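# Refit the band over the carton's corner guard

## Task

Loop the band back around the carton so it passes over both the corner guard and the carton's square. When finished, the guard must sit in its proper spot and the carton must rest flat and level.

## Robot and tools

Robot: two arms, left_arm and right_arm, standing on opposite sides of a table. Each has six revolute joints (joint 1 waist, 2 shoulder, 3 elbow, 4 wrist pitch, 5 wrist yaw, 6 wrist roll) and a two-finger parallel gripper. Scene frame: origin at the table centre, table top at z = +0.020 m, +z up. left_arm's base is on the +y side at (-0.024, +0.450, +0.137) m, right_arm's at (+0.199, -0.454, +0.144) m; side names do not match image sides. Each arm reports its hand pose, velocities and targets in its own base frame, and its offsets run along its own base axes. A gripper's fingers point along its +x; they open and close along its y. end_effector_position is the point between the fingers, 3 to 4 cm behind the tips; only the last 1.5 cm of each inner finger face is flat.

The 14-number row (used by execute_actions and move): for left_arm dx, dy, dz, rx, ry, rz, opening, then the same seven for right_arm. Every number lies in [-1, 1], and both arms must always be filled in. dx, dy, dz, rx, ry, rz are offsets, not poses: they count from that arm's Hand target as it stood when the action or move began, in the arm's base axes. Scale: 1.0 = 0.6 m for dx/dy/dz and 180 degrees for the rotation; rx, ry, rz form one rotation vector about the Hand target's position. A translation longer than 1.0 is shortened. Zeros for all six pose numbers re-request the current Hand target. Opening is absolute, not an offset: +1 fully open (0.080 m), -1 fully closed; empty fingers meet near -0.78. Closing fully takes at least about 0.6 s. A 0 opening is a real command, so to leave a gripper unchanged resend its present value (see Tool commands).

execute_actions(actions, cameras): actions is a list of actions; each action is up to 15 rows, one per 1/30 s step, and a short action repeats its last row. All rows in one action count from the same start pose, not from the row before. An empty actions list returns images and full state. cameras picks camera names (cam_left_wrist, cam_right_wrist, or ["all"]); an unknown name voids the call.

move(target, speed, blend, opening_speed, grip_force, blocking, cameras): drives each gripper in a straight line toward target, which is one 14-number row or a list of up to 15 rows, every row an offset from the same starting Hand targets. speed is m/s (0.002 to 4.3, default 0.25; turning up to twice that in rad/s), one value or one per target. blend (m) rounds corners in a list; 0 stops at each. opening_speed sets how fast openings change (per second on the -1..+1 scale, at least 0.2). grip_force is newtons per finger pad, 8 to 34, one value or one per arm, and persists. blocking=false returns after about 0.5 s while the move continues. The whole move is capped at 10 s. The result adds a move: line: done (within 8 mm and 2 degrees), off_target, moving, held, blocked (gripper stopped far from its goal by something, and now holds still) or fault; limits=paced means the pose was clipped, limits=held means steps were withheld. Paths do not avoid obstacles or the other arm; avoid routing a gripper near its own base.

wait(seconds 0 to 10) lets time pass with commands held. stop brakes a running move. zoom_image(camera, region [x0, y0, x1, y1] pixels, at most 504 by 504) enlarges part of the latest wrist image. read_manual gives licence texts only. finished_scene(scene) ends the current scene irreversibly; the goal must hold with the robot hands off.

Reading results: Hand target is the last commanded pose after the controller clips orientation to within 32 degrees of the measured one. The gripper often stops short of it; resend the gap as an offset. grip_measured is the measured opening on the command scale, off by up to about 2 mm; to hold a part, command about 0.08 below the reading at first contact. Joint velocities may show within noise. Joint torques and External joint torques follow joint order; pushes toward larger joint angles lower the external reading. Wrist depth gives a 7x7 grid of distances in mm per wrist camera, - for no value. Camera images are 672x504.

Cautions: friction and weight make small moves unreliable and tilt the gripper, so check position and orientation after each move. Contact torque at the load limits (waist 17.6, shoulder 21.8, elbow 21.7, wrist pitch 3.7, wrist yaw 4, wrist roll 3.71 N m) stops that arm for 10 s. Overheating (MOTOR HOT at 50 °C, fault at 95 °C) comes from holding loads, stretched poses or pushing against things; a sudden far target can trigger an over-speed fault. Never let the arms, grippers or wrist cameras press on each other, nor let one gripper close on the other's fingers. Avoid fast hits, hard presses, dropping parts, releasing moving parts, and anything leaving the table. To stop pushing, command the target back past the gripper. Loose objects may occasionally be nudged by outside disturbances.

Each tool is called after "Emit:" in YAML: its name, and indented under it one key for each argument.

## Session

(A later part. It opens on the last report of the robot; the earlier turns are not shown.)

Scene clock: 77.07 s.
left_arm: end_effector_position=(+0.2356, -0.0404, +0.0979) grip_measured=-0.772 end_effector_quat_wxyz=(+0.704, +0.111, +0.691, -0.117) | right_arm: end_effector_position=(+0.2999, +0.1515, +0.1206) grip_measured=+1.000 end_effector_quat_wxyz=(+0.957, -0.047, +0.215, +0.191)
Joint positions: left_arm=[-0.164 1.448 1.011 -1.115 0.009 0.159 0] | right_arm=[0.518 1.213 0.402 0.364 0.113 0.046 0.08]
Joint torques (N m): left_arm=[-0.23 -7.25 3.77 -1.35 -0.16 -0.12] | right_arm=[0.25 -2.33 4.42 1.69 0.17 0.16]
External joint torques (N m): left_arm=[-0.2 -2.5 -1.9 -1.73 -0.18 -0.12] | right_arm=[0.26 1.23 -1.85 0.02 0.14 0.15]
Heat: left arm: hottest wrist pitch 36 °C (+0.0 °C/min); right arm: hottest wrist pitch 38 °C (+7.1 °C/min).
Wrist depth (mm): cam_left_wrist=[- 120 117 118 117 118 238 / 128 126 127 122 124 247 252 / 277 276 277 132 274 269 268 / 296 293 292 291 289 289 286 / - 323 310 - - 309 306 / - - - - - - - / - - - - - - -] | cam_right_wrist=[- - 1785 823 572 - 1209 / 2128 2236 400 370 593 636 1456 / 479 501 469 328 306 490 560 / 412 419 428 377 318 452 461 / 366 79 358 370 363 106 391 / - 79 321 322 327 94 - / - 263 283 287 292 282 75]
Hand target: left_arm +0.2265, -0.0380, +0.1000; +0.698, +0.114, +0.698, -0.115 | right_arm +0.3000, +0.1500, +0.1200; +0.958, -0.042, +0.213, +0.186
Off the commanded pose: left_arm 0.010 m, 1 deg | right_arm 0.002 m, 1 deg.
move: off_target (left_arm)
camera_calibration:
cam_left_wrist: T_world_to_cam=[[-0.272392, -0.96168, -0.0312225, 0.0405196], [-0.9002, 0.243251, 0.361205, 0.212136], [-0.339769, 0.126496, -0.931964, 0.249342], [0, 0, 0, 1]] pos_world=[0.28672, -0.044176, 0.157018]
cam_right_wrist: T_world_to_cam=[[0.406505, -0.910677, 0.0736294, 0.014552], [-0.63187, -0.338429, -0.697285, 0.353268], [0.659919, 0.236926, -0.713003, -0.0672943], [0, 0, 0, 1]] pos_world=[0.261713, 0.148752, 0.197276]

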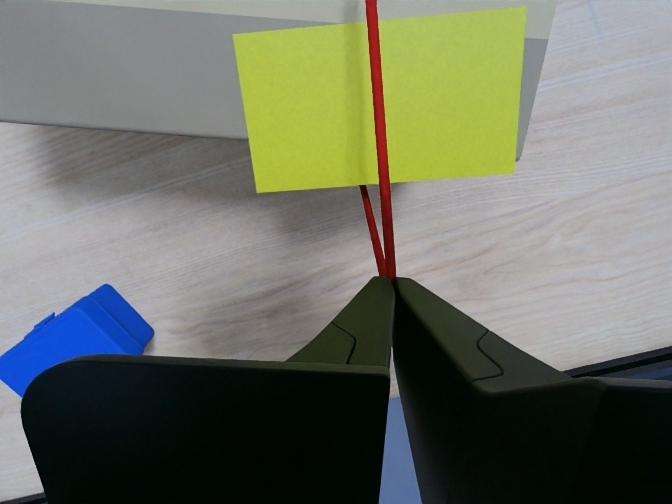

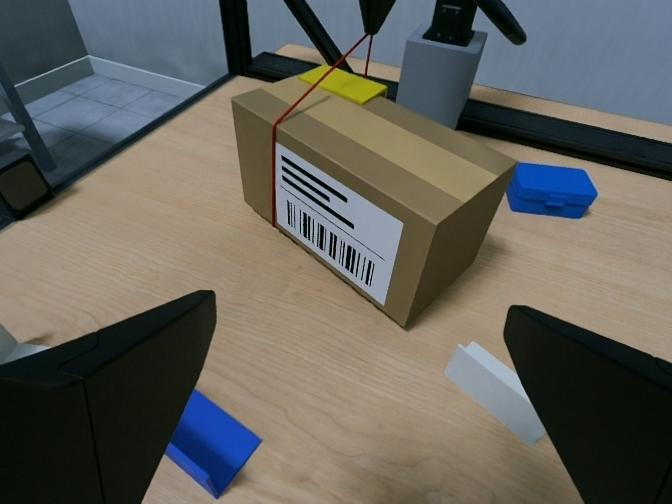

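Emit:
move:
  target: [-0.016, -0.052, 0, 0, 0, 0, -1.0, 0, 0, 0, 0, 0, 0, 1.0]
  speed: 0.08
  cameras: ["all"]

Scene clock: 81.27 s.
left_arm: end_effector_position=(+0.2266, -0.0684, +0.0976) grip_measured=-0.772 end_effector_quat_wxyz=(+0.705, +0.111, +0.692, -0.109) | right_arm: end_effector_position=(+0.2999, +0.1515, +0.1206) grip_measured=+1.000 end_effector_quat_wxyz=(+0.957, -0.047, +0.215, +0.191)
Joint positions: left_arm=[-0.296 1.441 1.003 -1.117 -0.005 0.016 0] | right_arm=[0.518 1.213 0.402 0.364 0.113 0.046 0.08]
Joint torques (N m): left_arm=[-0.64 -7 3.85 -1.34 0.1 -0.11] | right_arm=[0.27 -2.3 4.65 1.7 0.18 0.19]
External joint torques (N m): left_arm=[-0.68 -2.35 -1.74 -1.68 0.11 -0.11] | right_arm=[0.26 1.29 -1.65 0.01 0.15 0.18]
Heat: left arm: hottest wrist pitch 36 °C (+0.0 °C/min); right arm: hottest wrist pitch 38 °C (+7.1 °C/min).
Wrist depth (mm): cam_left_wrist=[- 119 117 117 119 238 236 / 131 125 125 122 248 252 250 / 279 280 133 273 271 268 266 / 299 297 294 290 288 286 284 / - 318 311 - - 305 304 / - - - - - - - / - - - - - - -] | cam_right_wrist=[- - 683 634 568 1559 1196 / 2031 2170 400 375 592 634 675 / 527 502 473 326 306 484 563 / 413 422 424 376 318 450 460 / 365 79 357 371 365 106 392 / - 79 319 325 328 94 - / - 263 283 288 291 283 75]
Hand target: left_arm +0.2169, -0.0692, +0.1000; +0.698, +0.114, +0.698, -0.115 | right_arm +0.3000, +0.1500, +0.1200; +0.958, -0.042, +0.213, +0.186
Off the commanded pose: left_arm 0.010 m, 1 deg | right_arm 0.002 m, 1 deg.
move: off_target (left_arm)
camera_calibration:
cam_left_wrist: T_world_to_cam=[[-0.261804, -0.964188, -0.0424359, 0.00960614], [-0.903101, 0.229236, 0.363124, 0.210477], [-0.340391, 0.133391, -0.930774, 0.250059], [0, 0, 0, 1]] pos_world=[0.277715, -0.0723424, 0.156727]
cam_right_wrist: T_world_to_cam=[[0.406505, -0.910677, 0.0736294, 0.014552], [-0.63187, -0.338429, -0.697285, 0.353268], [0.659919, 0.236926, -0.713003, -0.0672943], [0, 0, 0, 1]] pos_world=[0.261713, 0.148752, 0.197276]

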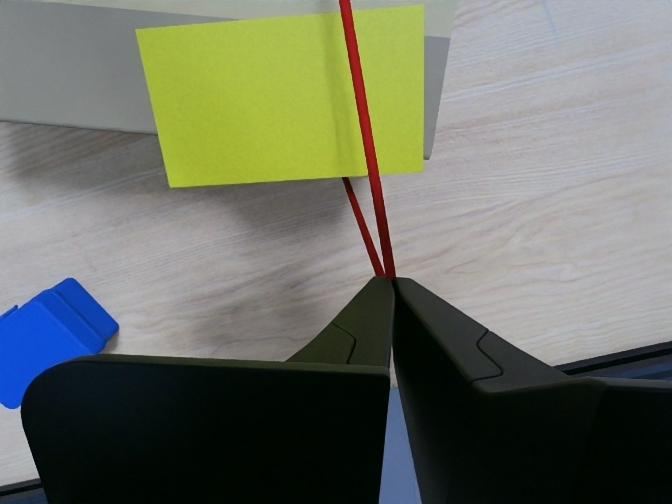

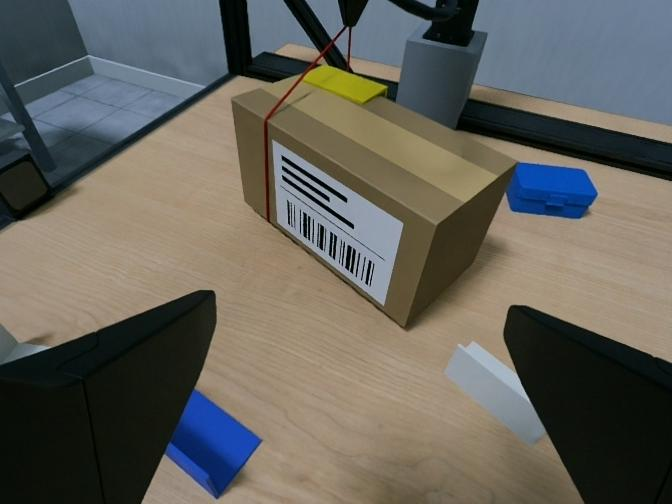

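Emit:
move:
  target: [0.1102, 0.0253, -0.0483, 0, 0, 0, -1.0, 0, 0, 0, 0, 0, 0, 1.0]
  speed: 0.06
  cameras: ["all"]

Scene clock: 85.07 s.
left_arm: end_effector_position=(+0.2768, -0.0553, +0.0678) grip_measured=-0.772 end_effector_quat_wxyz=(+0.691, +0.115, +0.705, -0.115) | right_arm: end_effector_position=(+0.2999, +0.1515, +0.1206) grip_measured=+1.000 end_effector_quat_wxyz=(+0.957, -0.047, +0.215, +0.191)
Joint positions: left_arm=[-0.196 1.675 1.112 -1.028 0.001 0.13 0] | right_arm=[0.518 1.213 0.402 0.364 0.113 0.046 0.08]
Joint torques (N m): left_arm=[0.29 -5.83 6.05 0.72 0.13 0.08] | right_arm=[0.19 -2.52 4.49 1.75 0.2 0.16]
External joint torques (N m): left_arm=[0.3 0.36 0.66 0.42 0.11 0.08] | right_arm=[0.19 1.08 -1.83 0.06 0.18 0.16]
Heat: left arm: hottest wrist pitch 36 °C (+0.0 °C/min); right arm: hottest wrist pitch 38 °C (+6.1 °C/min).
Wrist depth (mm): cam_left_wrist=[- 92 91 91 90 90 208 / - - 96 95 94 96 222 / - 104 100 - 100 100 237 / - 112 108 107 - 109 256 / 288 287 116 - - 277 275 / - - - - - - - / - - - - - - -] | cam_right_wrist=[2088 - 685 364 552 1410 1341 / 2128 2170 400 356 582 645 692 / 484 503 471 326 306 483 559 / 414 418 427 376 320 451 462 / 365 79 356 370 366 106 393 / - 79 320 325 328 94 - / - 263 282 288 291 283 75]
Hand target: left_arm +0.2831, -0.0540, +0.0710; +0.698, +0.114, +0.698, -0.115 | right_arm +0.3000, +0.1500, +0.1200; +0.958, -0.042, +0.213, +0.186
Off the commanded pose: left_arm 0.007 m, 1 deg | right_arm 0.002 m, 1 deg.
move: done
camera_calibration:
cam_left_wrist: T_world_to_cam=[[-0.276564, -0.960351, -0.0351741, 0.0380013], [-0.885645, 0.240501, 0.397231, 0.257153], [-0.373022, 0.141012, -0.917044, 0.246109], [0, 0, 0, 1]] pos_world=[0.33006, -0.0600553, 0.124881]
cam_right_wrist: T_world_to_cam=[[0.406505, -0.910677, 0.0736294, 0.014552], [-0.63187, -0.338429, -0.697285, 0.353268], [0.659919, 0.236926, -0.713003, -0.0672943], [0, 0, 0, 1]] pos_world=[0.261713, 0.148752, 0.197276]

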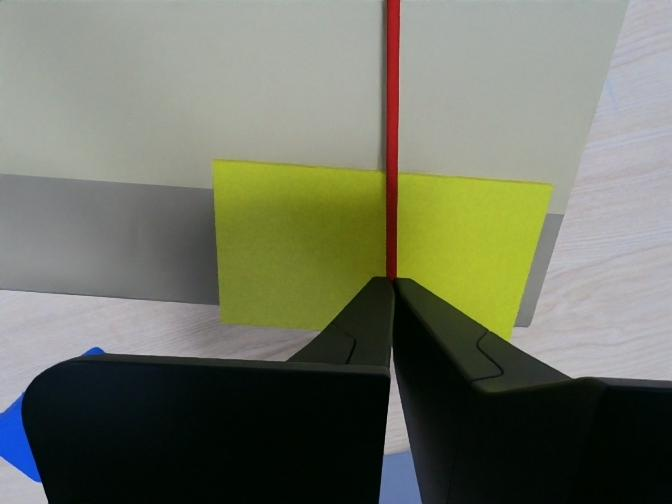

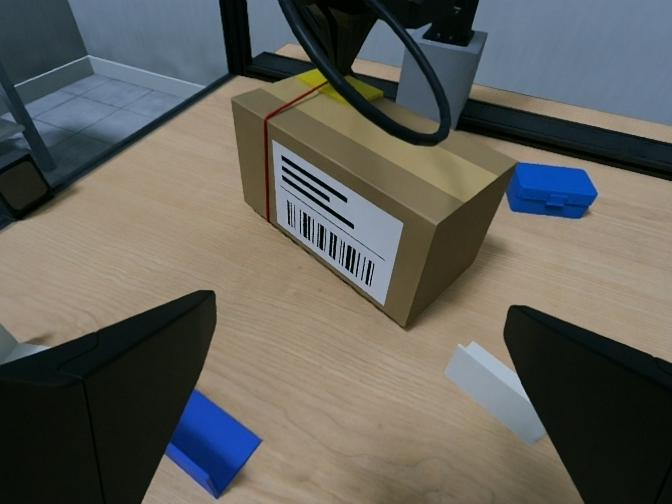

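Emit:
move:
  target:
    - [0, 0, -0.009, 0, 0, 0, -1.0, 0, 0, 0, 0, 0, 0, 1.0]
    - [0, 0, -0.009, 0, 0, 0, -0.45, 0, 0, 0, 0, 0, 0, 1.0]
  speed: 0.03
  opening_speed: 0.6
  cameras: ["cam_left_wrist"]

Scene clock: 88.57 s.
left_arm: end_effector_position=(+0.2820, -0.0541, +0.0661) grip_measured=-0.452 end_effector_quat_wxyz=(+0.697, +0.112, +0.699, -0.113) | right_arm: end_effector_position=(+0.2999, +0.1515, +0.1206) grip_measured=+1.000 end_effector_quat_wxyz=(+0.957, -0.047, +0.215, +0.191)
Joint positions: left_arm=[-0.189 1.681 1.112 -1.005 0.001 0.13 0.015] | right_arm=[0.518 1.213 0.402 0.364 0.113 0.046 0.08]
Joint torques (N m): left_arm=[0.15 -5.97 4.62 0.67 0.11 0.11] | right_arm=[0.41 -2.43 4.62 1.72 0.17 0.16]
External joint torques (N m): left_arm=[0.11 0.36 -0.87 0.33 0.11 0.11] | right_arm=[0.38 1.09 -1.6 0.06 0.15 0.16]
Heat: left arm: hottest wrist pitch 36 °C (+0.0 °C/min); right arm: hottest wrist pitch 38 °C (+6.0 °C/min).
Wrist depth (mm): cam_left_wrist=[- 91 90 90 89 87 209 / - - 94 - 94 - 220 / - 102 100 101 100 98 235 / - 111 105 105 105 105 252 / 284 281 - - - 115 272 / - - - - - - - / - - - 324 - - -] | cam_right_wrist=[2149 2282 707 362 552 1548 1383 / 2108 2213 399 352 586 653 1401 / 477 500 467 327 304 486 540 / 411 421 426 376 318 451 462 / 366 79 358 373 365 106 390 / - 79 320 323 327 94 - / - 264 283 287 292 281 75]
Hand target: left_arm +0.2830, -0.0540, +0.0656; +0.698, +0.114, +0.698, -0.115 | right_arm +0.3000, +0.1500, +0.1200; +0.958, -0.042, +0.213, +0.186
Off the commanded pose: left_arm 0.001 m, 0 deg | right_arm 0.002 m, 1 deg.
move: done
camera_calibration:
cam_left_wrist: T_world_to_cam=[[-0.26861, -0.962556, -0.0365388, 0.0382566], [-0.893908, 0.234963, 0.381734, 0.265133], [-0.358855, 0.1352, -0.92355, 0.242447], [0, 0, 0, 1]] pos_world=[0.334284, -0.0582511, 0.1241]
Images, in order (width x height): cam_left_wrist 672x504.

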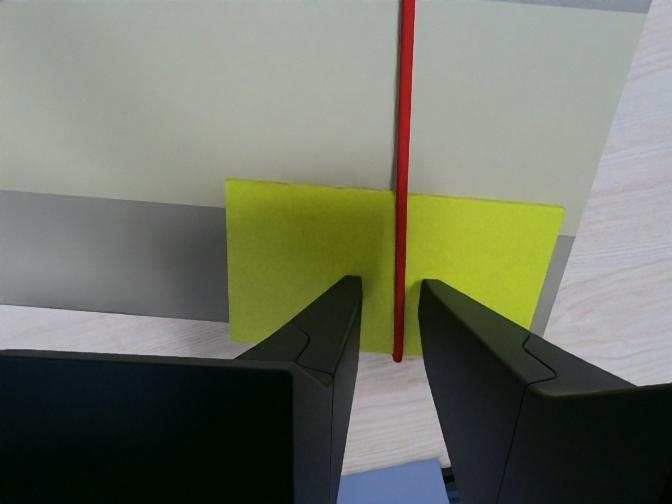

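Emit:
move:
  target:
    - [0, 0, 0.09, 0, 0, 0, -0.45, 0, 0, 0, 0, 0, 0, 1.0]
    - [-0.155, 0.04, 0.39, -0.0267, -0.1653, 0.1013, -0.45, 0, 0, 0, 0, 0, 0, 1.0]
  speed: [0.06, 0.25]
  blend: [0.02, 0]
  cameras: ["all"]

Scene clock: 93.17 s.
left_arm: end_effector_position=(+0.1896, -0.0316, +0.2950) grip_measured=-0.452 end_effector_quat_wxyz=(+0.861, +0.000, +0.508, -0.003) | right_arm: end_effector_position=(+0.2999, +0.1515, +0.1206) grip_measured=+1.000 end_effector_quat_wxyz=(+0.957, -0.047, +0.215, +0.191)
Joint positions: left_arm=[-0.258 1.051 1.466 -1.494 -0.118 -0.224 0.015] | right_arm=[0.518 1.213 0.402 0.364 0.113 0.046 0.08]
Joint torques (N m): left_arm=[-0.18 -1.22 5.67 1.22 -0.26 -0.12] | right_arm=[0.27 -2.39 4.49 1.73 0.18 0.17]
External joint torques (N m): left_arm=[-0.18 0.31 0.38 0.13 -0.18 -0.12] | right_arm=[0.28 1.16 -1.73 0.07 0.14 0.16]
Heat: left arm: hottest wrist pitch 36 °C (+0.0 °C/min); right arm: hottest wrist pitch 39 °C (+6.1 °C/min).
Wrist depth (mm): cam_left_wrist=[518 528 518 517 513 514 510 / 511 510 365 364 500 501 497 / 502 498 404 354 357 489 494 / 489 491 489 486 484 484 488 / 484 432 - - - 477 477 / - - - - - - - / - - - - - - -] | cam_right_wrist=[- 1844 814 726 558 - 1392 / 2049 2191 578 375 590 632 1447 / 460 502 471 328 306 490 555 / 414 416 430 376 318 453 462 / 367 79 357 371 363 106 391 / - 79 319 324 328 94 - / - 263 283 289 292 282 75]
Hand target: left_arm +0.1900, -0.0300, +0.2996; +0.866, +0.000, +0.500, +0.000 | right_arm +0.3000, +0.1500, +0.1200; +0.958, -0.042, +0.213, +0.186
Off the commanded pose: left_arm 0.005 m, 1 deg | right_arm 0.002 m, 1 deg.
move: done
camera_calibration:
cam_left_wrist: T_world_to_cam=[[0.0547165, -0.998477, -0.00711145, -0.0277987], [-0.991895, -0.0535352, -0.115228, 0.246014], [0.114672, 0.0133587, -0.993314, 0.344661], [0, 0, 0, 1]] pos_world=[0.206018, -0.0191901, 0.370506]
cam_right_wrist: T_world_to_cam=[[0.406505, -0.910677, 0.0736294, 0.014552], [-0.63187, -0.338429, -0.697285, 0.353268], [0.659919, 0.236926, -0.713003, -0.0672943], [0, 0, 0, 1]] pos_world=[0.261713, 0.148752, 0.197276]

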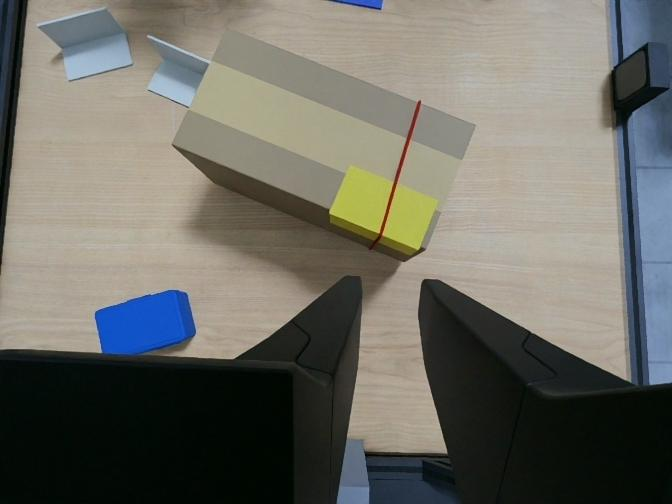

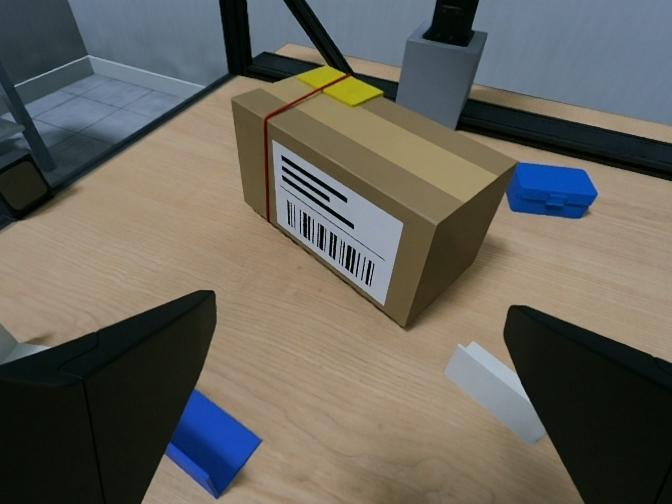

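Emit:
zoom_image:
  camera: "cam_left_wrist"
  region: [300, 80, 500, 280]

Emit:
zoom_image:
  camera: "cam_right_wrist"
  region: [220, 50, 420, 250]

Scaled by 2.520 from the camera's 672x504 image, which has a finer 960x720 frame.

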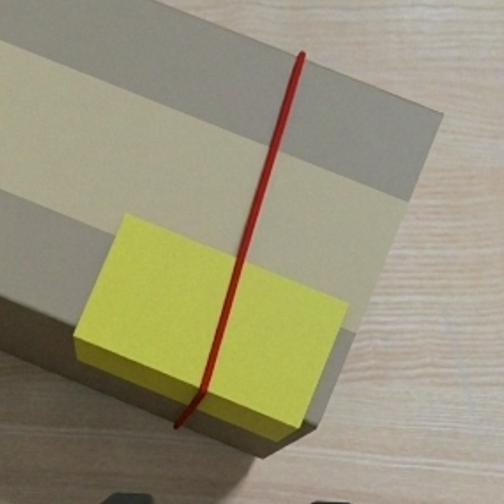

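Scaled by 2.520 from the camera's 672x504 image, which has a finer 960x720 frame.

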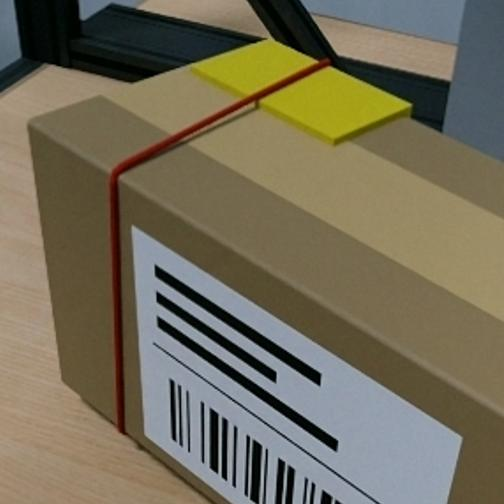

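Emit:
move:
  target: [0.2895, -0.0685, -0.341, 0.0233, 0.1656, -0.0868, -0.35, 0, 0, 0, 0, 0, 0, 1.0]
  speed: 0.2
  cameras: ["all"]

Scene clock: 101.53 s.
left_arm: end_effector_position=(+0.3600, -0.0696, +0.0923) grip_measured=-0.352 end_effector_quat_wxyz=(+0.696, +0.096, +0.706, -0.094) | right_arm: end_effector_position=(+0.2999, +0.1515, +0.1206) grip_measured=+1.000 end_effector_quat_wxyz=(+0.957, -0.047, +0.215, +0.191)
Joint positions: left_arm=[-0.192 1.961 1.572 -1.197 -0.002 0.078 0.019] | right_arm=[0.518 1.213 0.402 0.364 0.113 0.046 0.08]
Joint torques (N m): left_arm=[0.28 -8.32 6.09 0.39 0.2 0.13] | right_arm=[0.37 -2.31 4.67 1.72 0.2 0.16]
External joint torques (N m): left_arm=[0.23 0.23 0.46 0.08 0.2 0.13] | right_arm=[0.38 1.23 -1.57 0.05 0.17 0.15]
Heat: left arm: hottest wrist pitch 36 °C (+0.0 °C/min); right arm: hottest wrist pitch 39 °C (+5.0 °C/min).
Wrist depth (mm): cam_left_wrist=[236 234 234 231 229 228 227 / 173 191 241 240 242 244 242 / 127 128 127 128 128 165 258 / 137 136 137 134 133 132 278 / 148 147 142 142 140 297 301 / - - - - - - - / - - - 377 - - -] | cam_right_wrist=[- - 331 294 601 1401 1456 / 2049 2128 369 358 590 625 669 / 476 500 470 324 304 489 562 / 413 420 425 377 318 452 461 / 366 79 356 370 366 106 391 / - 79 321 325 326 94 - / - 262 283 288 291 283 75]
Hand target: left_arm +0.3637, -0.0711, +0.0950; +0.700, +0.099, +0.700, -0.098 | right_arm +0.3000, +0.1500, +0.1200; +0.958, -0.042, +0.213, +0.186
Off the commanded pose: left_arm 0.005 m, 1 deg | right_arm 0.002 m, 1 deg.
move: done
camera_calibration:
cam_left_wrist: T_world_to_cam=[[-0.221404, -0.974385, -0.0394348, 0.0276038], [-0.90049, 0.188758, 0.391776, 0.326798], [-0.374296, 0.122251, -0.919215, 0.300946], [0, 0, 0, 1]] pos_world=[0.413033, -0.0715799, 0.149691]
cam_right_wrist: T_world_to_cam=[[0.406505, -0.910677, 0.0736294, 0.014552], [-0.63187, -0.338429, -0.697285, 0.353268], [0.659919, 0.236926, -0.713003, -0.0672943], [0, 0, 0, 1]] pos_world=[0.261713, 0.148752, 0.197276]

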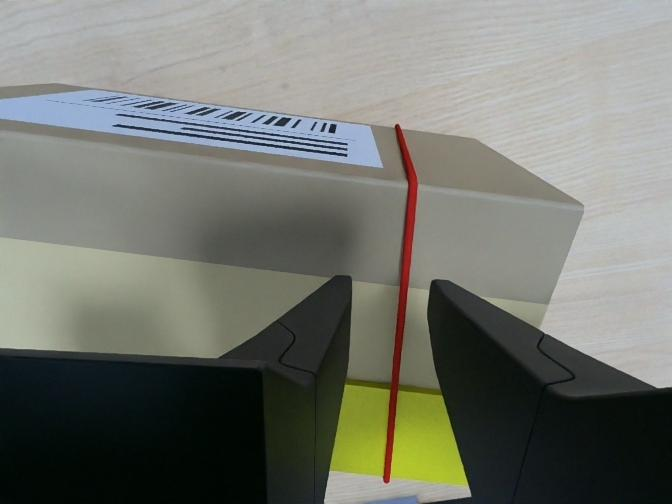

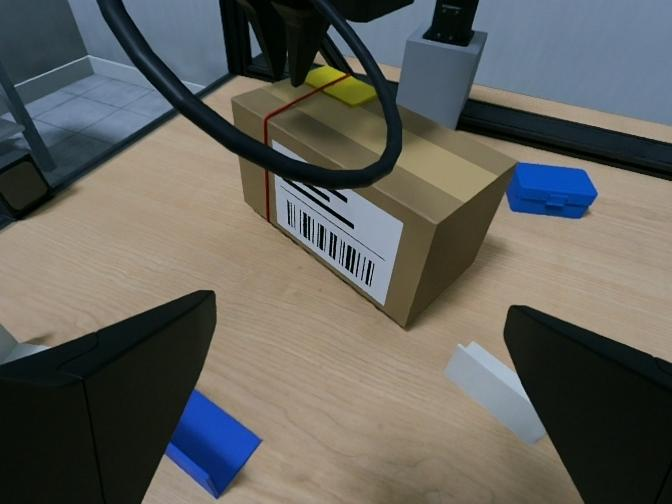

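Emit:
move:
  target: [0.0113, -0.0173, -0.0417, 0, 0, 0, -0.35, 0, 0, 0, 0, 0, 0, 1.0]
  speed: 0.08
  cameras: ["cam_left_wrist"]

Scene clock: 105.87 s.
left_arm: end_effector_position=(+0.3694, -0.0827, +0.0718) grip_measured=-0.352 end_effector_quat_wxyz=(+0.699, +0.100, +0.701, -0.099) | right_arm: end_effector_position=(+0.2999, +0.1515, +0.1206) grip_measured=+1.000 end_effector_quat_wxyz=(+0.957, -0.047, +0.215, +0.191)
Joint positions: left_arm=[-0.221 2.01 1.56 -1.123 -0.002 0.061 0.019] | right_arm=[0.518 1.213 0.402 0.364 0.113 0.046 0.08]
Joint torques (N m): left_arm=[-0.03 -8.64 4.55 0.8 0.19 -0.12] | right_arm=[0.37 -2.34 4.52 1.72 0.17 0.15]
External joint torques (N m): left_arm=[0.08 0.13 -1.02 0.47 0.18 -0.13] | right_arm=[0.36 1.24 -1.79 0.04 0.14 0.14]
Heat: left arm: hottest shoulder 35 °C (+4.0 °C/min); right arm: hottest wrist pitch 39 °C (+4.0 °C/min).
Wrist depth (mm): cam_left_wrist=[217 215 214 212 211 210 208 / 228 227 228 227 226 223 222 / 148 127 174 178 198 236 237 / - 113 113 112 116 128 255 / - 121 119 113 117 116 274 / - - - 130 129 - - / - - - - - - -] | cam_right_wrist=[- 1876 300 248 573 - 1401 / 2012 2170 379 359 597 618 1476 / 456 502 473 320 307 486 560 / 415 417 414 365 319 453 460 / 368 79 358 371 366 106 392 / - 79 319 325 329 94 - / - 263 282 288 291 283 75]
Hand target: left_arm +0.3705, -0.0815, +0.0700; +0.700, +0.099, +0.700, -0.098 | right_arm +0.3000, +0.1500, +0.1200; +0.958, -0.042, +0.213, +0.186
Off the commanded pose: left_arm 0.002 m, 0 deg | right_arm 0.002 m, 1 deg.
move: done
camera_calibration:
cam_left_wrist: T_world_to_cam=[[-0.232916, -0.971681, -0.0398187, 0.0205977], [-0.902747, 0.200802, 0.38043, 0.348343], [-0.361661, 0.124554, -0.923952, 0.283136], [0, 0, 0, 1]] pos_world=[0.421662, -0.0851994, 0.129904]
Images, in order (width x height): cam_left_wrist 672x504.

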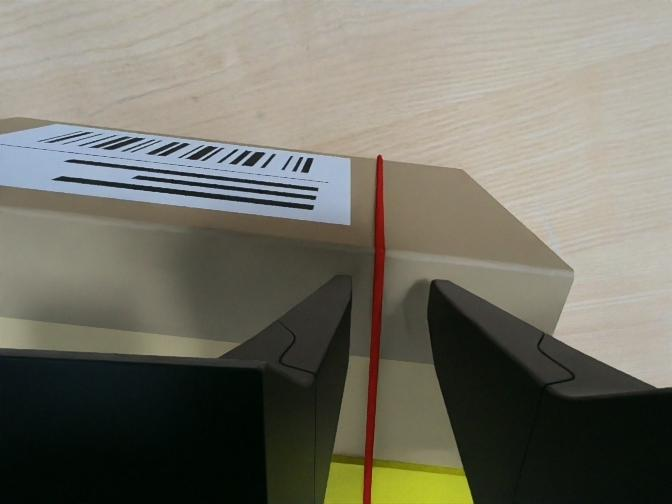

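Emit:
move:
  target: [-0.004, 0.0045, -0.0225, 0, 0, 0, -0.35, 0, 0, 0, 0, 0, 0, 1.0]
  speed: 0.03
  cameras: ["cam_left_wrist"]

Scene clock: 107.77 s.
left_arm: end_effector_position=(+0.3677, -0.0817, +0.0613) grip_measured=-0.352 end_effector_quat_wxyz=(+0.701, +0.099, +0.700, -0.098) | right_arm: end_effector_position=(+0.2999, +0.1515, +0.1206) grip_measured=+1.000 end_effector_quat_wxyz=(+0.957, -0.047, +0.215, +0.191)
Joint positions: left_arm=[-0.219 2.01 1.517 -1.077 -0.002 0.061 0.019] | right_arm=[0.518 1.213 0.402 0.364 0.113 0.046 0.08]
Joint torques (N m): left_arm=[0.32 -8.41 3.66 1.4 0.2 0.08] | right_arm=[0.44 -2.33 4.54 1.73 0.18 0.18]
External joint torques (N m): left_arm=[0.27 0.34 -1.9 1.06 0.2 0.08] | right_arm=[0.43 1.22 -1.75 0.05 0.16 0.18]
Heat: left arm: hottest shoulder 35 °C (+4.0 °C/min); right arm: hottest wrist pitch 39 °C (+4.0 °C/min).
Wrist depth (mm): cam_left_wrist=[209 208 207 206 204 203 202 / 220 221 220 219 217 216 213 / 145 151 177 179 211 230 229 / - 105 106 103 119 119 245 / - 113 - 92 106 - 264 / - - - - 120 - - / - - - - 129 - -] | cam_right_wrist=[2108 - 249 253 570 1496 - / 1976 2128 380 358 598 703 651 / 460 502 468 325 306 488 560 / 413 408 408 368 319 452 460 / 367 79 358 372 365 106 390 / - 79 320 325 328 94 - / - 263 283 289 292 282 75]
Hand target: left_arm +0.3681, -0.0788, +0.0565; +0.700, +0.099, +0.700, -0.098 | right_arm +0.3000, +0.1500, +0.1200; +0.958, -0.042, +0.213, +0.186
Off the commanded pose: left_arm 0.006 m, 0 deg | right_arm 0.002 m, 1 deg.
move: done
camera_calibration:
cam_left_wrist: T_world_to_cam=[[-0.231345, -0.972052, -0.0399265, 0.0201574], [-0.904197, 0.199688, 0.377562, 0.351314], [-0.359037, 0.123448, -0.925123, 0.271689], [0, 0, 0, 1]] pos_world=[0.419867, -0.0840986, 0.119508]
Images, in order (width x height): cam_left_wrist 672x504.

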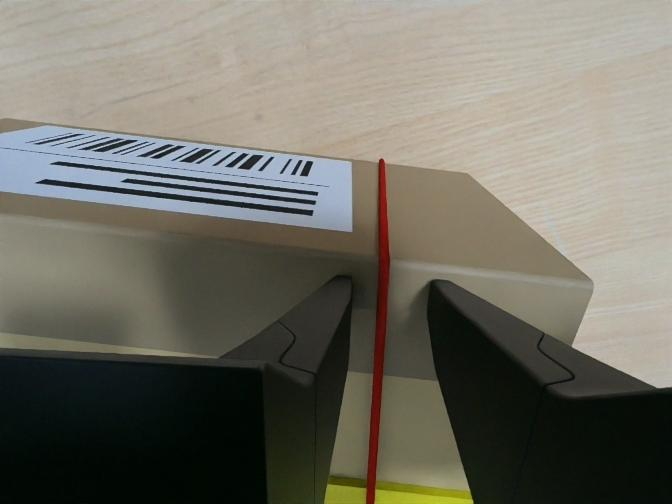

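Emit:
move:
  target: [0, 0, 0.003, 0, 0, 0, -1.0, 0, 0, 0, 0, 0, 0, 1.0]
  speed: 0.02
  opening_speed: 0.6
  cameras: ["cam_left_wrist"]

Scene clock: 109.97 s.
left_arm: end_effector_position=(+0.3688, -0.0781, +0.0613) grip_measured=-0.771 end_effector_quat_wxyz=(+0.702, +0.095, +0.700, -0.095) | right_arm: end_effector_position=(+0.2999, +0.1515, +0.1206) grip_measured=+1.000 end_effector_quat_wxyz=(+0.957, -0.047, +0.215, +0.191)
Joint positions: left_arm=[-0.209 2.01 1.517 -1.075 0 0.061 0] | right_arm=[0.518 1.213 0.402 0.364 0.113 0.046 0.08]
Joint torques (N m): left_arm=[0.08 -8.6 4.03 0.82 0.15 0.04] | right_arm=[0.35 -2.32 4.45 1.71 0.16 0.16]
External joint torques (N m): left_arm=[0.05 0.18 -1.5 0.49 0.15 0.04] | right_arm=[0.32 1.22 -1.8 0.05 0.14 0.16]
Heat: left arm: hottest shoulder 36 °C (+5.0 °C/min); right arm: hottest wrist pitch 40 °C (+5.0 °C/min).
Wrist depth (mm): cam_left_wrist=[210 209 207 206 204 204 202 / 221 219 221 219 218 217 214 / - 131 147 178 204 228 229 / - 105 106 105 117 123 245 / - 113 - - - 108 263 / - - - - - - - / - - - - - - -] | cam_right_wrist=[128 2012 250 253 563 1548 1537 / 1976 2191 385 359 597 625 675 / 461 509 470 326 306 482 565 / 413 411 409 361 318 451 458 / 366 79 356 370 365 106 392 / - 79 321 325 328 94 - / - 263 283 289 292 283 75]
Hand target: left_arm +0.3681, -0.0788, +0.0583; +0.700, +0.099, +0.700, -0.098 | right_arm +0.3000, +0.1500, +0.1200; +0.958, -0.042, +0.213, +0.186
Off the commanded pose: left_arm 0.003 m, 1 deg | right_arm 0.002 m, 1 deg.
move: done
camera_calibration:
cam_left_wrist: T_world_to_cam=[[-0.220818, -0.97456, -0.0383596, 0.0197854], [-0.906732, 0.190643, 0.376155, 0.351919], [-0.359273, 0.117844, -0.925762, 0.271371], [0, 0, 0, 1]] pos_world=[0.420961, -0.0797882, 0.119608]
Images, in order (width x height): cam_left_wrist 672x504.

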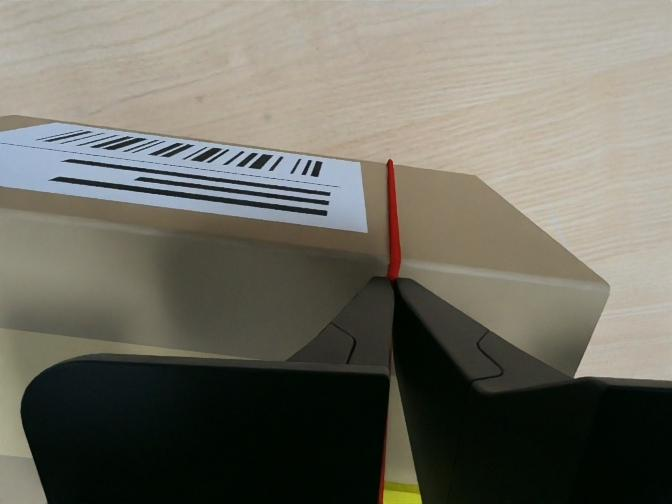

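Emit:
move:
  target:
    - [0.0448, -0.012, 0.0462, 0, 0, 0, -1.0, 0, 0, 0, 0, 0, 0, 1.0]
    - [0.0373, -0.0342, 0.0462, 0, 0, -0.015, -1.0, 0, 0, 0, 0, 0, 0, 1.0]
  speed: 0.06
  cameras: ["all"]

Scene clock: 114.40 s.
left_arm: end_effector_position=(+0.3814, -0.0933, +0.0744) grip_measured=-0.772 end_effector_quat_wxyz=(+0.679, +0.113, +0.717, -0.106) | right_arm: end_effector_position=(+0.2999, +0.1515, +0.1206) grip_measured=+1.000 end_effector_quat_wxyz=(+0.957, -0.047, +0.215, +0.191)
Joint positions: left_arm=[-0.242 2.108 1.716 -1.233 -0.006 0.069 0] | right_arm=[0.518 1.213 0.402 0.364 0.113 0.046 0.08]
Joint torques (N m): left_arm=[-0.13 -11.37 7.31 1.12 0.13 0.1] | right_arm=[0.23 -2.35 4.51 1.71 0.18 0.13]
External joint torques (N m): left_arm=[-0.14 -1.99 1.78 0.88 0.14 0.11] | right_arm=[0.23 1.18 -1.71 0.05 0.15 0.13]
Heat: left arm: hottest shoulder 36 °C (+4.0 °C/min); right arm: hottest wrist pitch 40 °C (+4.0 °C/min).
Wrist depth (mm): cam_left_wrist=[214 213 211 210 208 208 207 / 230 229 228 226 224 223 221 / 175 183 191 204 234 240 239 / - 126 130 141 147 255 259 / - 122 121 - - 279 282 / - - - - - - - / - - - - - - -] | cam_right_wrist=[- 235 242 240 558 1892 - / 2049 2170 576 374 595 655 685 / 490 499 473 324 306 488 565 / 390 422 421 376 318 451 460 / 368 79 359 370 366 106 390 / - 79 320 326 328 94 - / - 263 282 289 293 283 75]
Hand target: left_arm +0.3905, -0.0993, +0.0860; +0.698, +0.115, +0.698, -0.114 | right_arm +0.3000, +0.1500, +0.1200; +0.958, -0.042, +0.213, +0.186
Off the commanded pose: left_arm 0.016 m, 3 deg | right_arm 0.002 m, 1 deg.
move: off_target (left_arm)
camera_calibration:
cam_left_wrist: T_world_to_cam=[[-0.263294, -0.963747, -0.0432093, 0.0257682], [-0.876444, 0.220246, 0.428179, 0.348529], [-0.40314, 0.150608, -0.90266, 0.307949], [0, 0, 0, 1]] pos_world=[0.436397, -0.0983074, 0.129854]
cam_right_wrist: T_world_to_cam=[[0.406505, -0.910677, 0.0736294, 0.014552], [-0.63187, -0.338429, -0.697285, 0.353268], [0.659919, 0.236926, -0.713003, -0.0672943], [0, 0, 0, 1]] pos_world=[0.261713, 0.148752, 0.197276]

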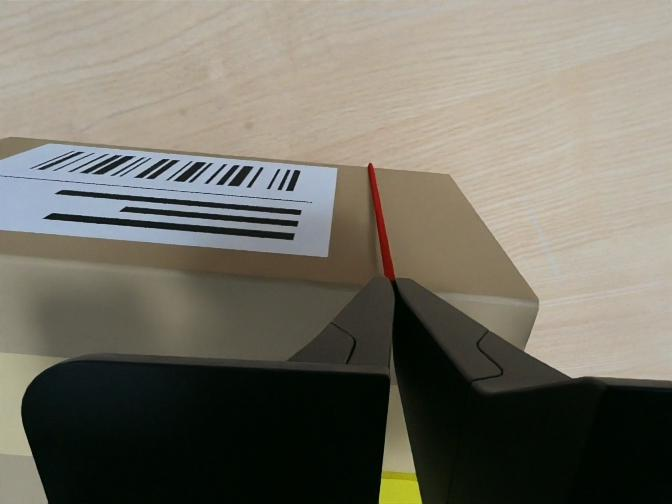

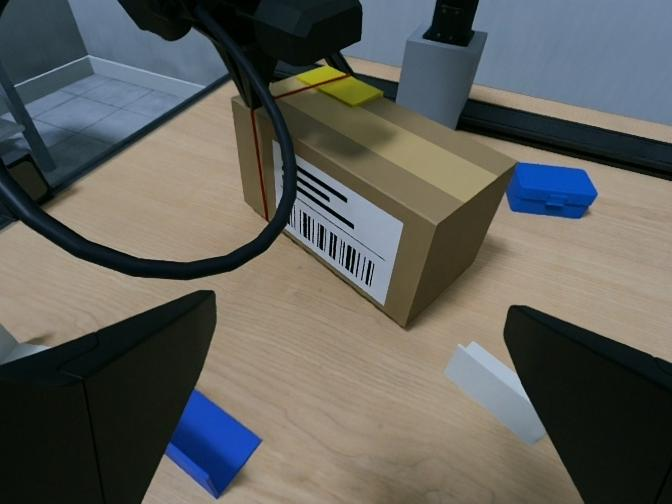

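Emit:
move:
  target:
    - [-0.0027, -0.0078, 0, 0, 0, 0, -1.0, 0, 0, 0, 0, 0, 0, 1.0]
    - [-0.042, 0.0098, -0.0425, 0, 0, 0, -1.0, 0, 0, 0, 0, 0, 0, 1.0]
  speed: 0.05
  cameras: ["all"]

Scene clock: 117.67 s.
left_arm: end_effector_position=(+0.3698, -0.0944, +0.0621) grip_measured=-0.772 end_effector_quat_wxyz=(+0.702, +0.111, +0.694, -0.112) | right_arm: end_effector_position=(+0.2999, +0.1515, +0.1206) grip_measured=+1.000 end_effector_quat_wxyz=(+0.957, -0.047, +0.215, +0.191)
Joint positions: left_arm=[-0.25 2.019 1.534 -1.074 0 0.067 0] | right_arm=[0.518 1.213 0.402 0.364 0.113 0.046 0.08]
Joint torques (N m): left_arm=[0.07 -9.9 3.37 0.39 0.14 0.11] | right_arm=[0.43 -2.32 4.52 1.73 0.19 0.17]
External joint torques (N m): left_arm=[0.03 -1.01 -2.17 0.06 0.13 0.11] | right_arm=[0.4 1.24 -1.75 0.05 0.17 0.17]
Heat: left arm: hottest shoulder 37 °C (+5.0 °C/min); right arm: hottest wrist pitch 40 °C (+4.0 °C/min).
Wrist depth (mm): cam_left_wrist=[210 209 207 206 205 204 203 / 223 223 221 219 218 216 215 / 168 177 188 206 226 230 228 / - 120 128 123 137 242 245 / - 113 - - - 260 263 / - - - - - - - / - - - - - - -] | cam_right_wrist=[2306 256 255 255 578 - 1392 / 2108 2170 400 373 600 622 1466 / 454 501 472 322 307 483 562 / 412 405 414 376 319 453 464 / 366 79 358 371 365 106 391 / - 79 320 324 328 94 - / - 263 281 287 291 282 75]
Hand target: left_arm +0.3653, -0.0935, +0.0605; +0.698, +0.115, +0.698, -0.114 | right_arm +0.3000, +0.1500, +0.1200; +0.958, -0.042, +0.213, +0.186
Off the commanded pose: left_arm 0.005 m, 1 deg | right_arm 0.002 m, 1 deg.
move: done
camera_calibration:
cam_left_wrist: T_world_to_cam=[[-0.266533, -0.963054, -0.0385635, 0.0221137], [-0.89995, 0.234346, 0.367657, 0.357682], [-0.345036, 0.132698, -0.929162, 0.270749], [0, 0, 0, 1]] pos_world=[0.421208, -0.0984527, 0.120918]
cam_right_wrist: T_world_to_cam=[[0.406505, -0.910677, 0.0736294, 0.014552], [-0.63187, -0.338429, -0.697285, 0.353268], [0.659919, 0.236926, -0.713003, -0.0672943], [0, 0, 0, 1]] pos_world=[0.261713, 0.148752, 0.197276]

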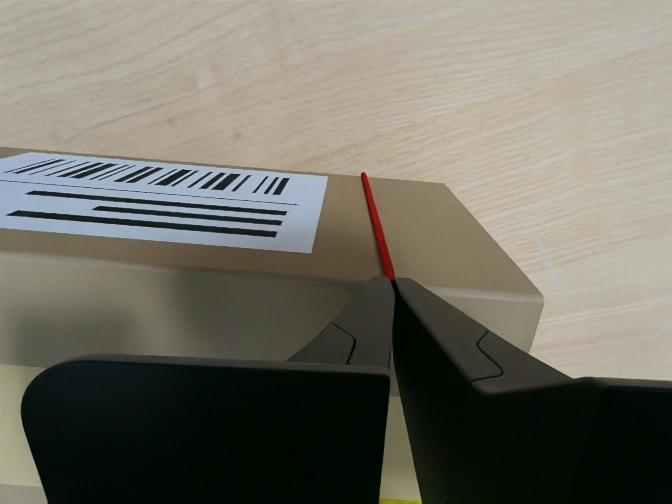

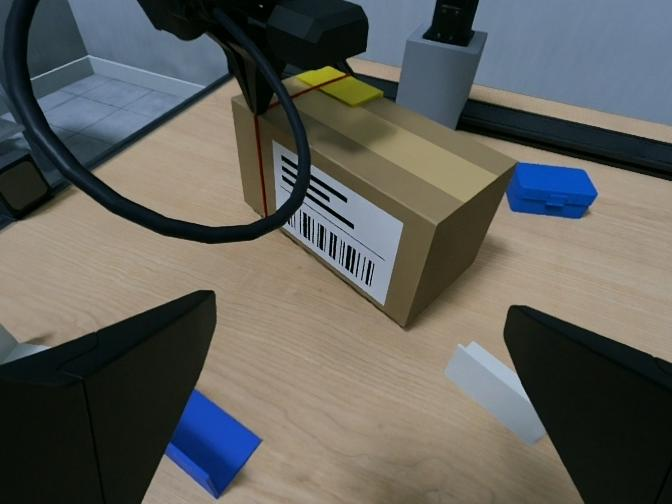

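Emit:
move:
  target:
    - [0, 0, 0, 0, 0, 0, -0.4, 0, 0, 0, 0, 0, 0, 1.0]
    - [0, 0, 0.08, 0, 0, 0, -0.4, 0, 0, 0, 0, 0, 0, 1.0]
  speed: 0.06
  opening_speed: 0.6
  cameras: ["all"]

Scene clock: 121.73 s.
left_arm: end_effector_position=(+0.3612, -0.0944, +0.0996) grip_measured=-0.402 end_effector_quat_wxyz=(+0.687, +0.112, +0.709, -0.114) | right_arm: end_effector_position=(+0.2999, +0.1515, +0.1206) grip_measured=+1.000 end_effector_quat_wxyz=(+0.957, -0.047, +0.215, +0.191)
Joint positions: left_arm=[-0.253 1.997 1.653 -1.258 0.006 0.069 0.017] | right_arm=[0.518 1.213 0.402 0.364 0.113 0.046 0.08]
Joint torques (N m): left_arm=[0.06 -11.12 6.09 0.35 -0.12 0.08] | right_arm=[0.35 -2.29 4.65 1.71 0.19 0.16]
External joint torques (N m): left_arm=[0.05 -2.34 0.5 0.09 -0.12 0.08] | right_arm=[0.39 1.34 -1.69 0.01 0.16 0.15]
Heat: left arm: hottest shoulder 38 °C (+5.0 °C/min); right arm: hottest wrist pitch 40 °C (+3.0 °C/min).
Wrist depth (mm): cam_left_wrist=[239 238 237 236 235 234 233 / 249 248 249 249 252 249 248 / 144 138 144 152 162 268 266 / 146 143 142 141 140 290 288 / 156 155 - 151 - 310 314 / - - - - - - - / - - - 182 - - -] | cam_right_wrist=[- 2282 336 659 - 1677 1310 / 1908 2213 582 369 593 634 687 / 474 483 442 328 305 489 560 / 412 420 425 378 318 451 462 / 368 79 356 370 365 106 391 / - 79 320 325 327 94 - / - 263 283 289 292 282 75]
Hand target: left_arm +0.3653, -0.0935, +0.1085; +0.698, +0.115, +0.698, -0.114 | right_arm +0.3000, +0.1500, +0.1200; +0.958, -0.042, +0.213, +0.186
Off the commanded pose: left_arm 0.010 m, 2 deg | right_arm 0.002 m, 1 deg.
move: off_target (left_arm)
camera_calibration:
cam_left_wrist: T_world_to_cam=[[-0.272427, -0.961661, -0.0314953, 0.0228564], [-0.882189, 0.236579, 0.407151, 0.326056], [-0.38409, 0.138704, -0.912818, 0.315726], [0, 0, 0, 1]] pos_world=[0.415138, -0.0989504, 0.156166]
cam_right_wrist: T_world_to_cam=[[0.406505, -0.910677, 0.0736294, 0.014552], [-0.63187, -0.338429, -0.697285, 0.353268], [0.659919, 0.236926, -0.713003, -0.0672943], [0, 0, 0, 1]] pos_world=[0.261713, 0.148752, 0.197276]

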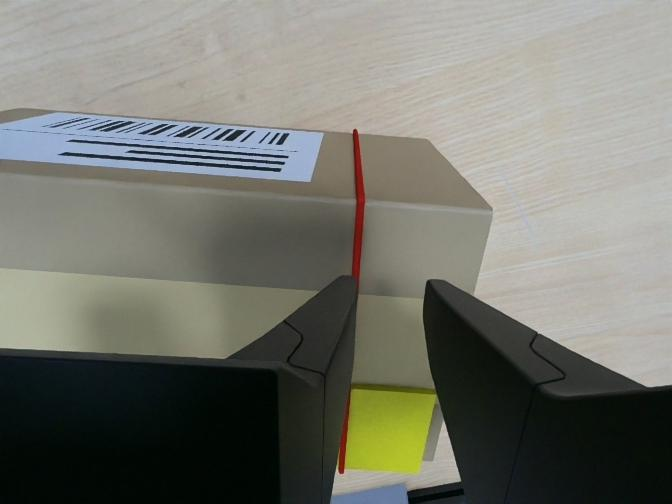

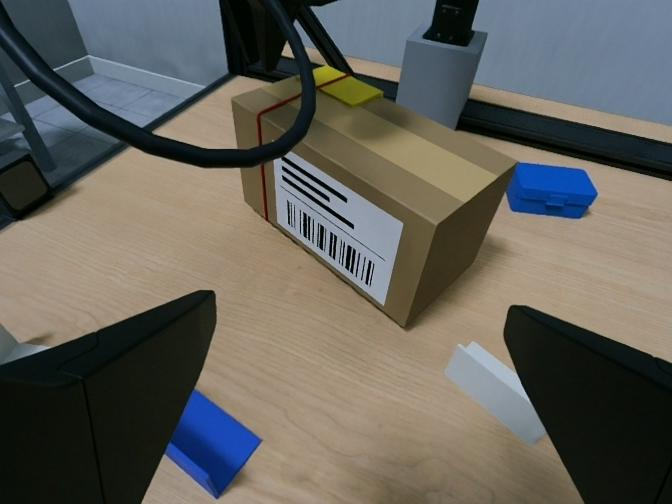

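Emit:
zoom_image:
  camera: "cam_left_wrist"
  region: [300, 180, 500, 480]

Emit:
zoom_image:
  camera: "cam_right_wrist"
  region: [200, 30, 420, 240]

Scaled by 1.680 from the camera's 672x504 image, which has a finer 960x720 frame.

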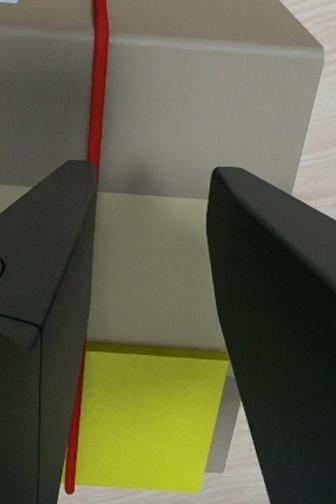

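Scaled by 2.291 from the camera's 672x504 image, which has a finer 960x720 frame.

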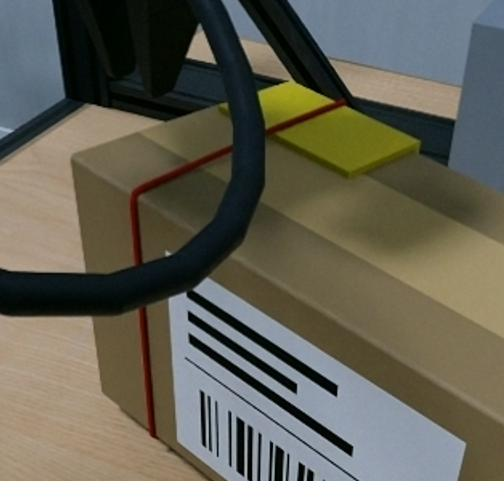

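Emit:
move:
  target:
    - [0, 0, 0.08, 0, 0, 0, -0.4, 0, 0, 0, 0, 0, 0, 1.0]
    - [-0.2922, 0.1058, 0.3192, -0.0267, -0.1653, 0.1013, -0.4, 0, 0, 0, 0, 0, 0, 1.0]
  speed: [0.06, 0.25]
  blend: [0.02, 0]
  cameras: ["all"]

Scene clock: 127.10 s.
left_arm: end_effector_position=(+0.1903, -0.0301, +0.2958) grip_measured=-0.402 end_effector_quat_wxyz=(+0.862, -0.001, +0.508, +0.001) | right_arm: end_effector_position=(+0.2999, +0.1515, +0.1206) grip_measured=+1.000 end_effector_quat_wxyz=(+0.957, -0.047, +0.215, +0.191)
Joint positions: left_arm=[-0.252 1.054 1.471 -1.496 -0.121 -0.224 0.017] | right_arm=[0.518 1.213 0.402 0.364 0.113 0.046 0.08]
Joint torques (N m): left_arm=[-0.33 -1.39 5.53 1.19 -0.28 -0.1] | right_arm=[0.32 -2.28 4.48 1.75 0.18 0.17]
External joint torques (N m): left_arm=[-0.31 0.1 0.24 0.09 -0.2 -0.11] | right_arm=[0.33 1.26 -1.77 0.09 0.16 0.16]
Heat: left arm: hottest shoulder 38 °C (+3.0 °C/min); right arm: hottest wrist pitch 40 °C (+3.0 °C/min).
Wrist depth (mm): cam_left_wrist=[519 521 519 518 515 515 518 / 513 509 364 364 504 501 505 / 502 502 412 357 357 493 490 / 491 490 489 487 485 485 484 / 485 - - 476 - 476 476 / - - - - - - - / - - - - - - -] | cam_right_wrist=[- - 698 774 584 1516 1325 / 2088 2170 579 373 590 640 698 / 473 499 473 326 306 486 560 / 414 419 427 376 319 451 458 / 366 79 356 371 364 106 391 / - 79 320 324 329 94 - / - 263 283 288 292 284 75]
Hand target: left_arm +0.1900, -0.0300, +0.3000; +0.866, +0.001, +0.500, +0.001 | right_arm +0.3000, +0.1500, +0.1200; +0.958, -0.042, +0.213, +0.186
Off the commanded pose: left_arm 0.004 m, 1 deg | right_arm 0.002 m, 1 deg.
move: done
camera_calibration:
cam_left_wrist: T_world_to_cam=[[0.0622705, -0.998012, -0.00972512, -0.0269949], [-0.991386, -0.0607262, -0.116047, 0.24683], [0.115226, 0.0168677, -0.993196, 0.345177], [0, 0, 0, 1]] pos_world=[0.206611, -0.0177745, 0.37121]
cam_right_wrist: T_world_to_cam=[[0.406505, -0.910677, 0.0736294, 0.014552], [-0.63187, -0.338429, -0.697285, 0.353268], [0.659919, 0.236926, -0.713003, -0.0672943], [0, 0, 0, 1]] pos_world=[0.261713, 0.148752, 0.197276]

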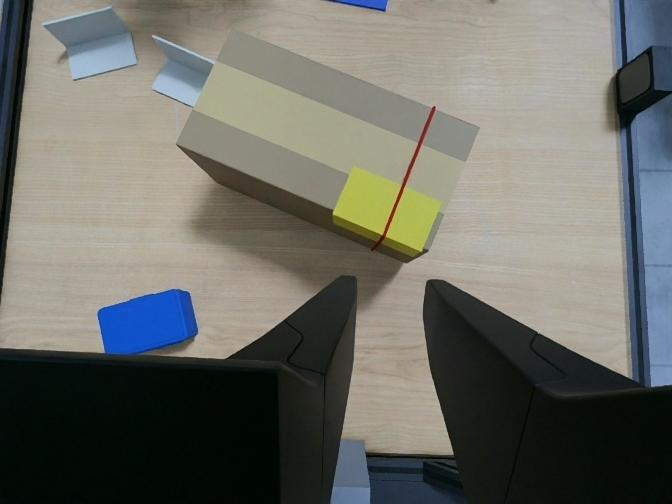

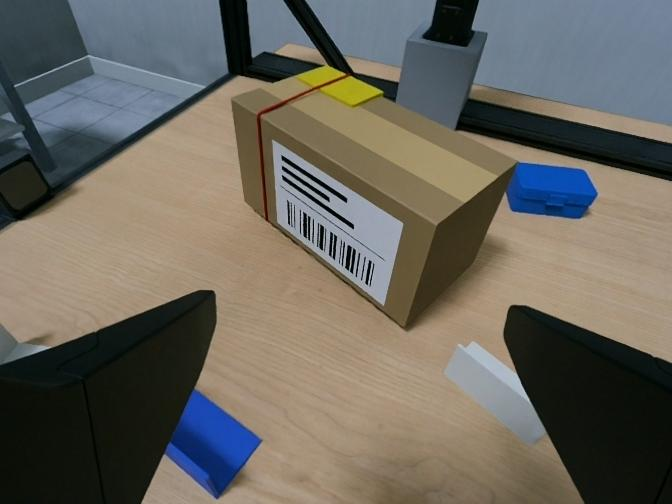

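Emit:
zoom_image:
  camera: "cam_left_wrist"
  region: [300, 80, 500, 280]

Emit:
zoom_image:
  camera: "cam_right_wrist"
  region: [220, 50, 420, 250]

Scaled by 2.520 from the camera's 672x504 image, which has a finer 960x720 frame.

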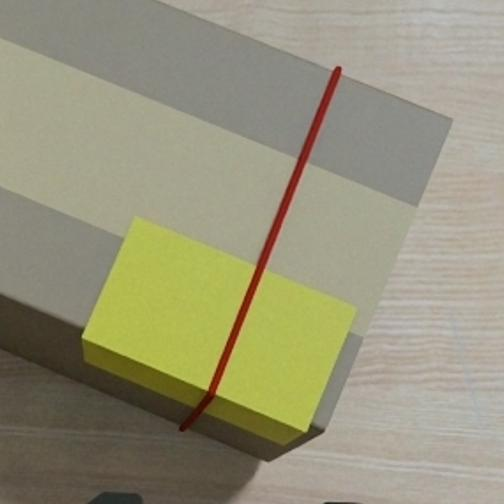

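Scaled by 2.520 from the camera's 672x504 image, which has a finer 960x720 frame.

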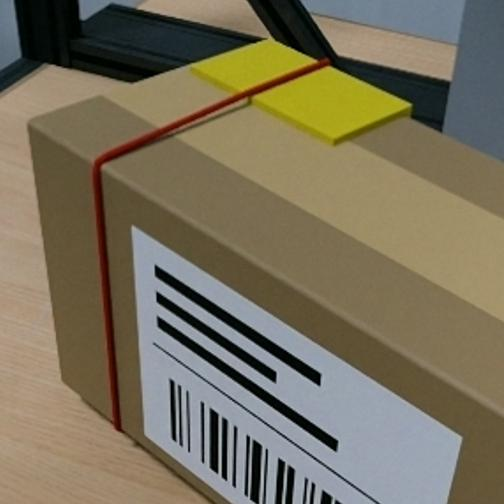

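Emit:
zoom_image:
  camera: "cam_left_wrist"
  region: [320, 150, 460, 275]

Scaled by 3.600 from the camera's 672x504 image, which has a finer 960x720 frame.

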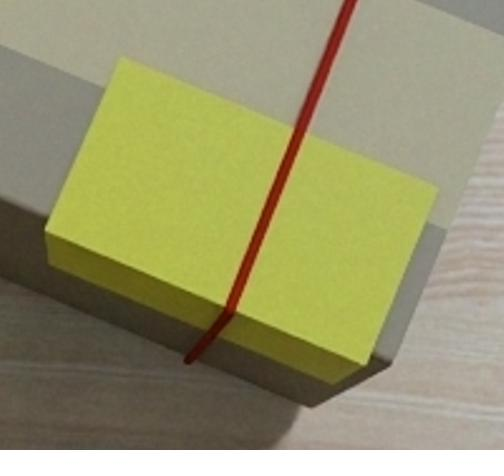

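Emit:
finished_scene:
  scene: 1

The scene is finished: the task was done.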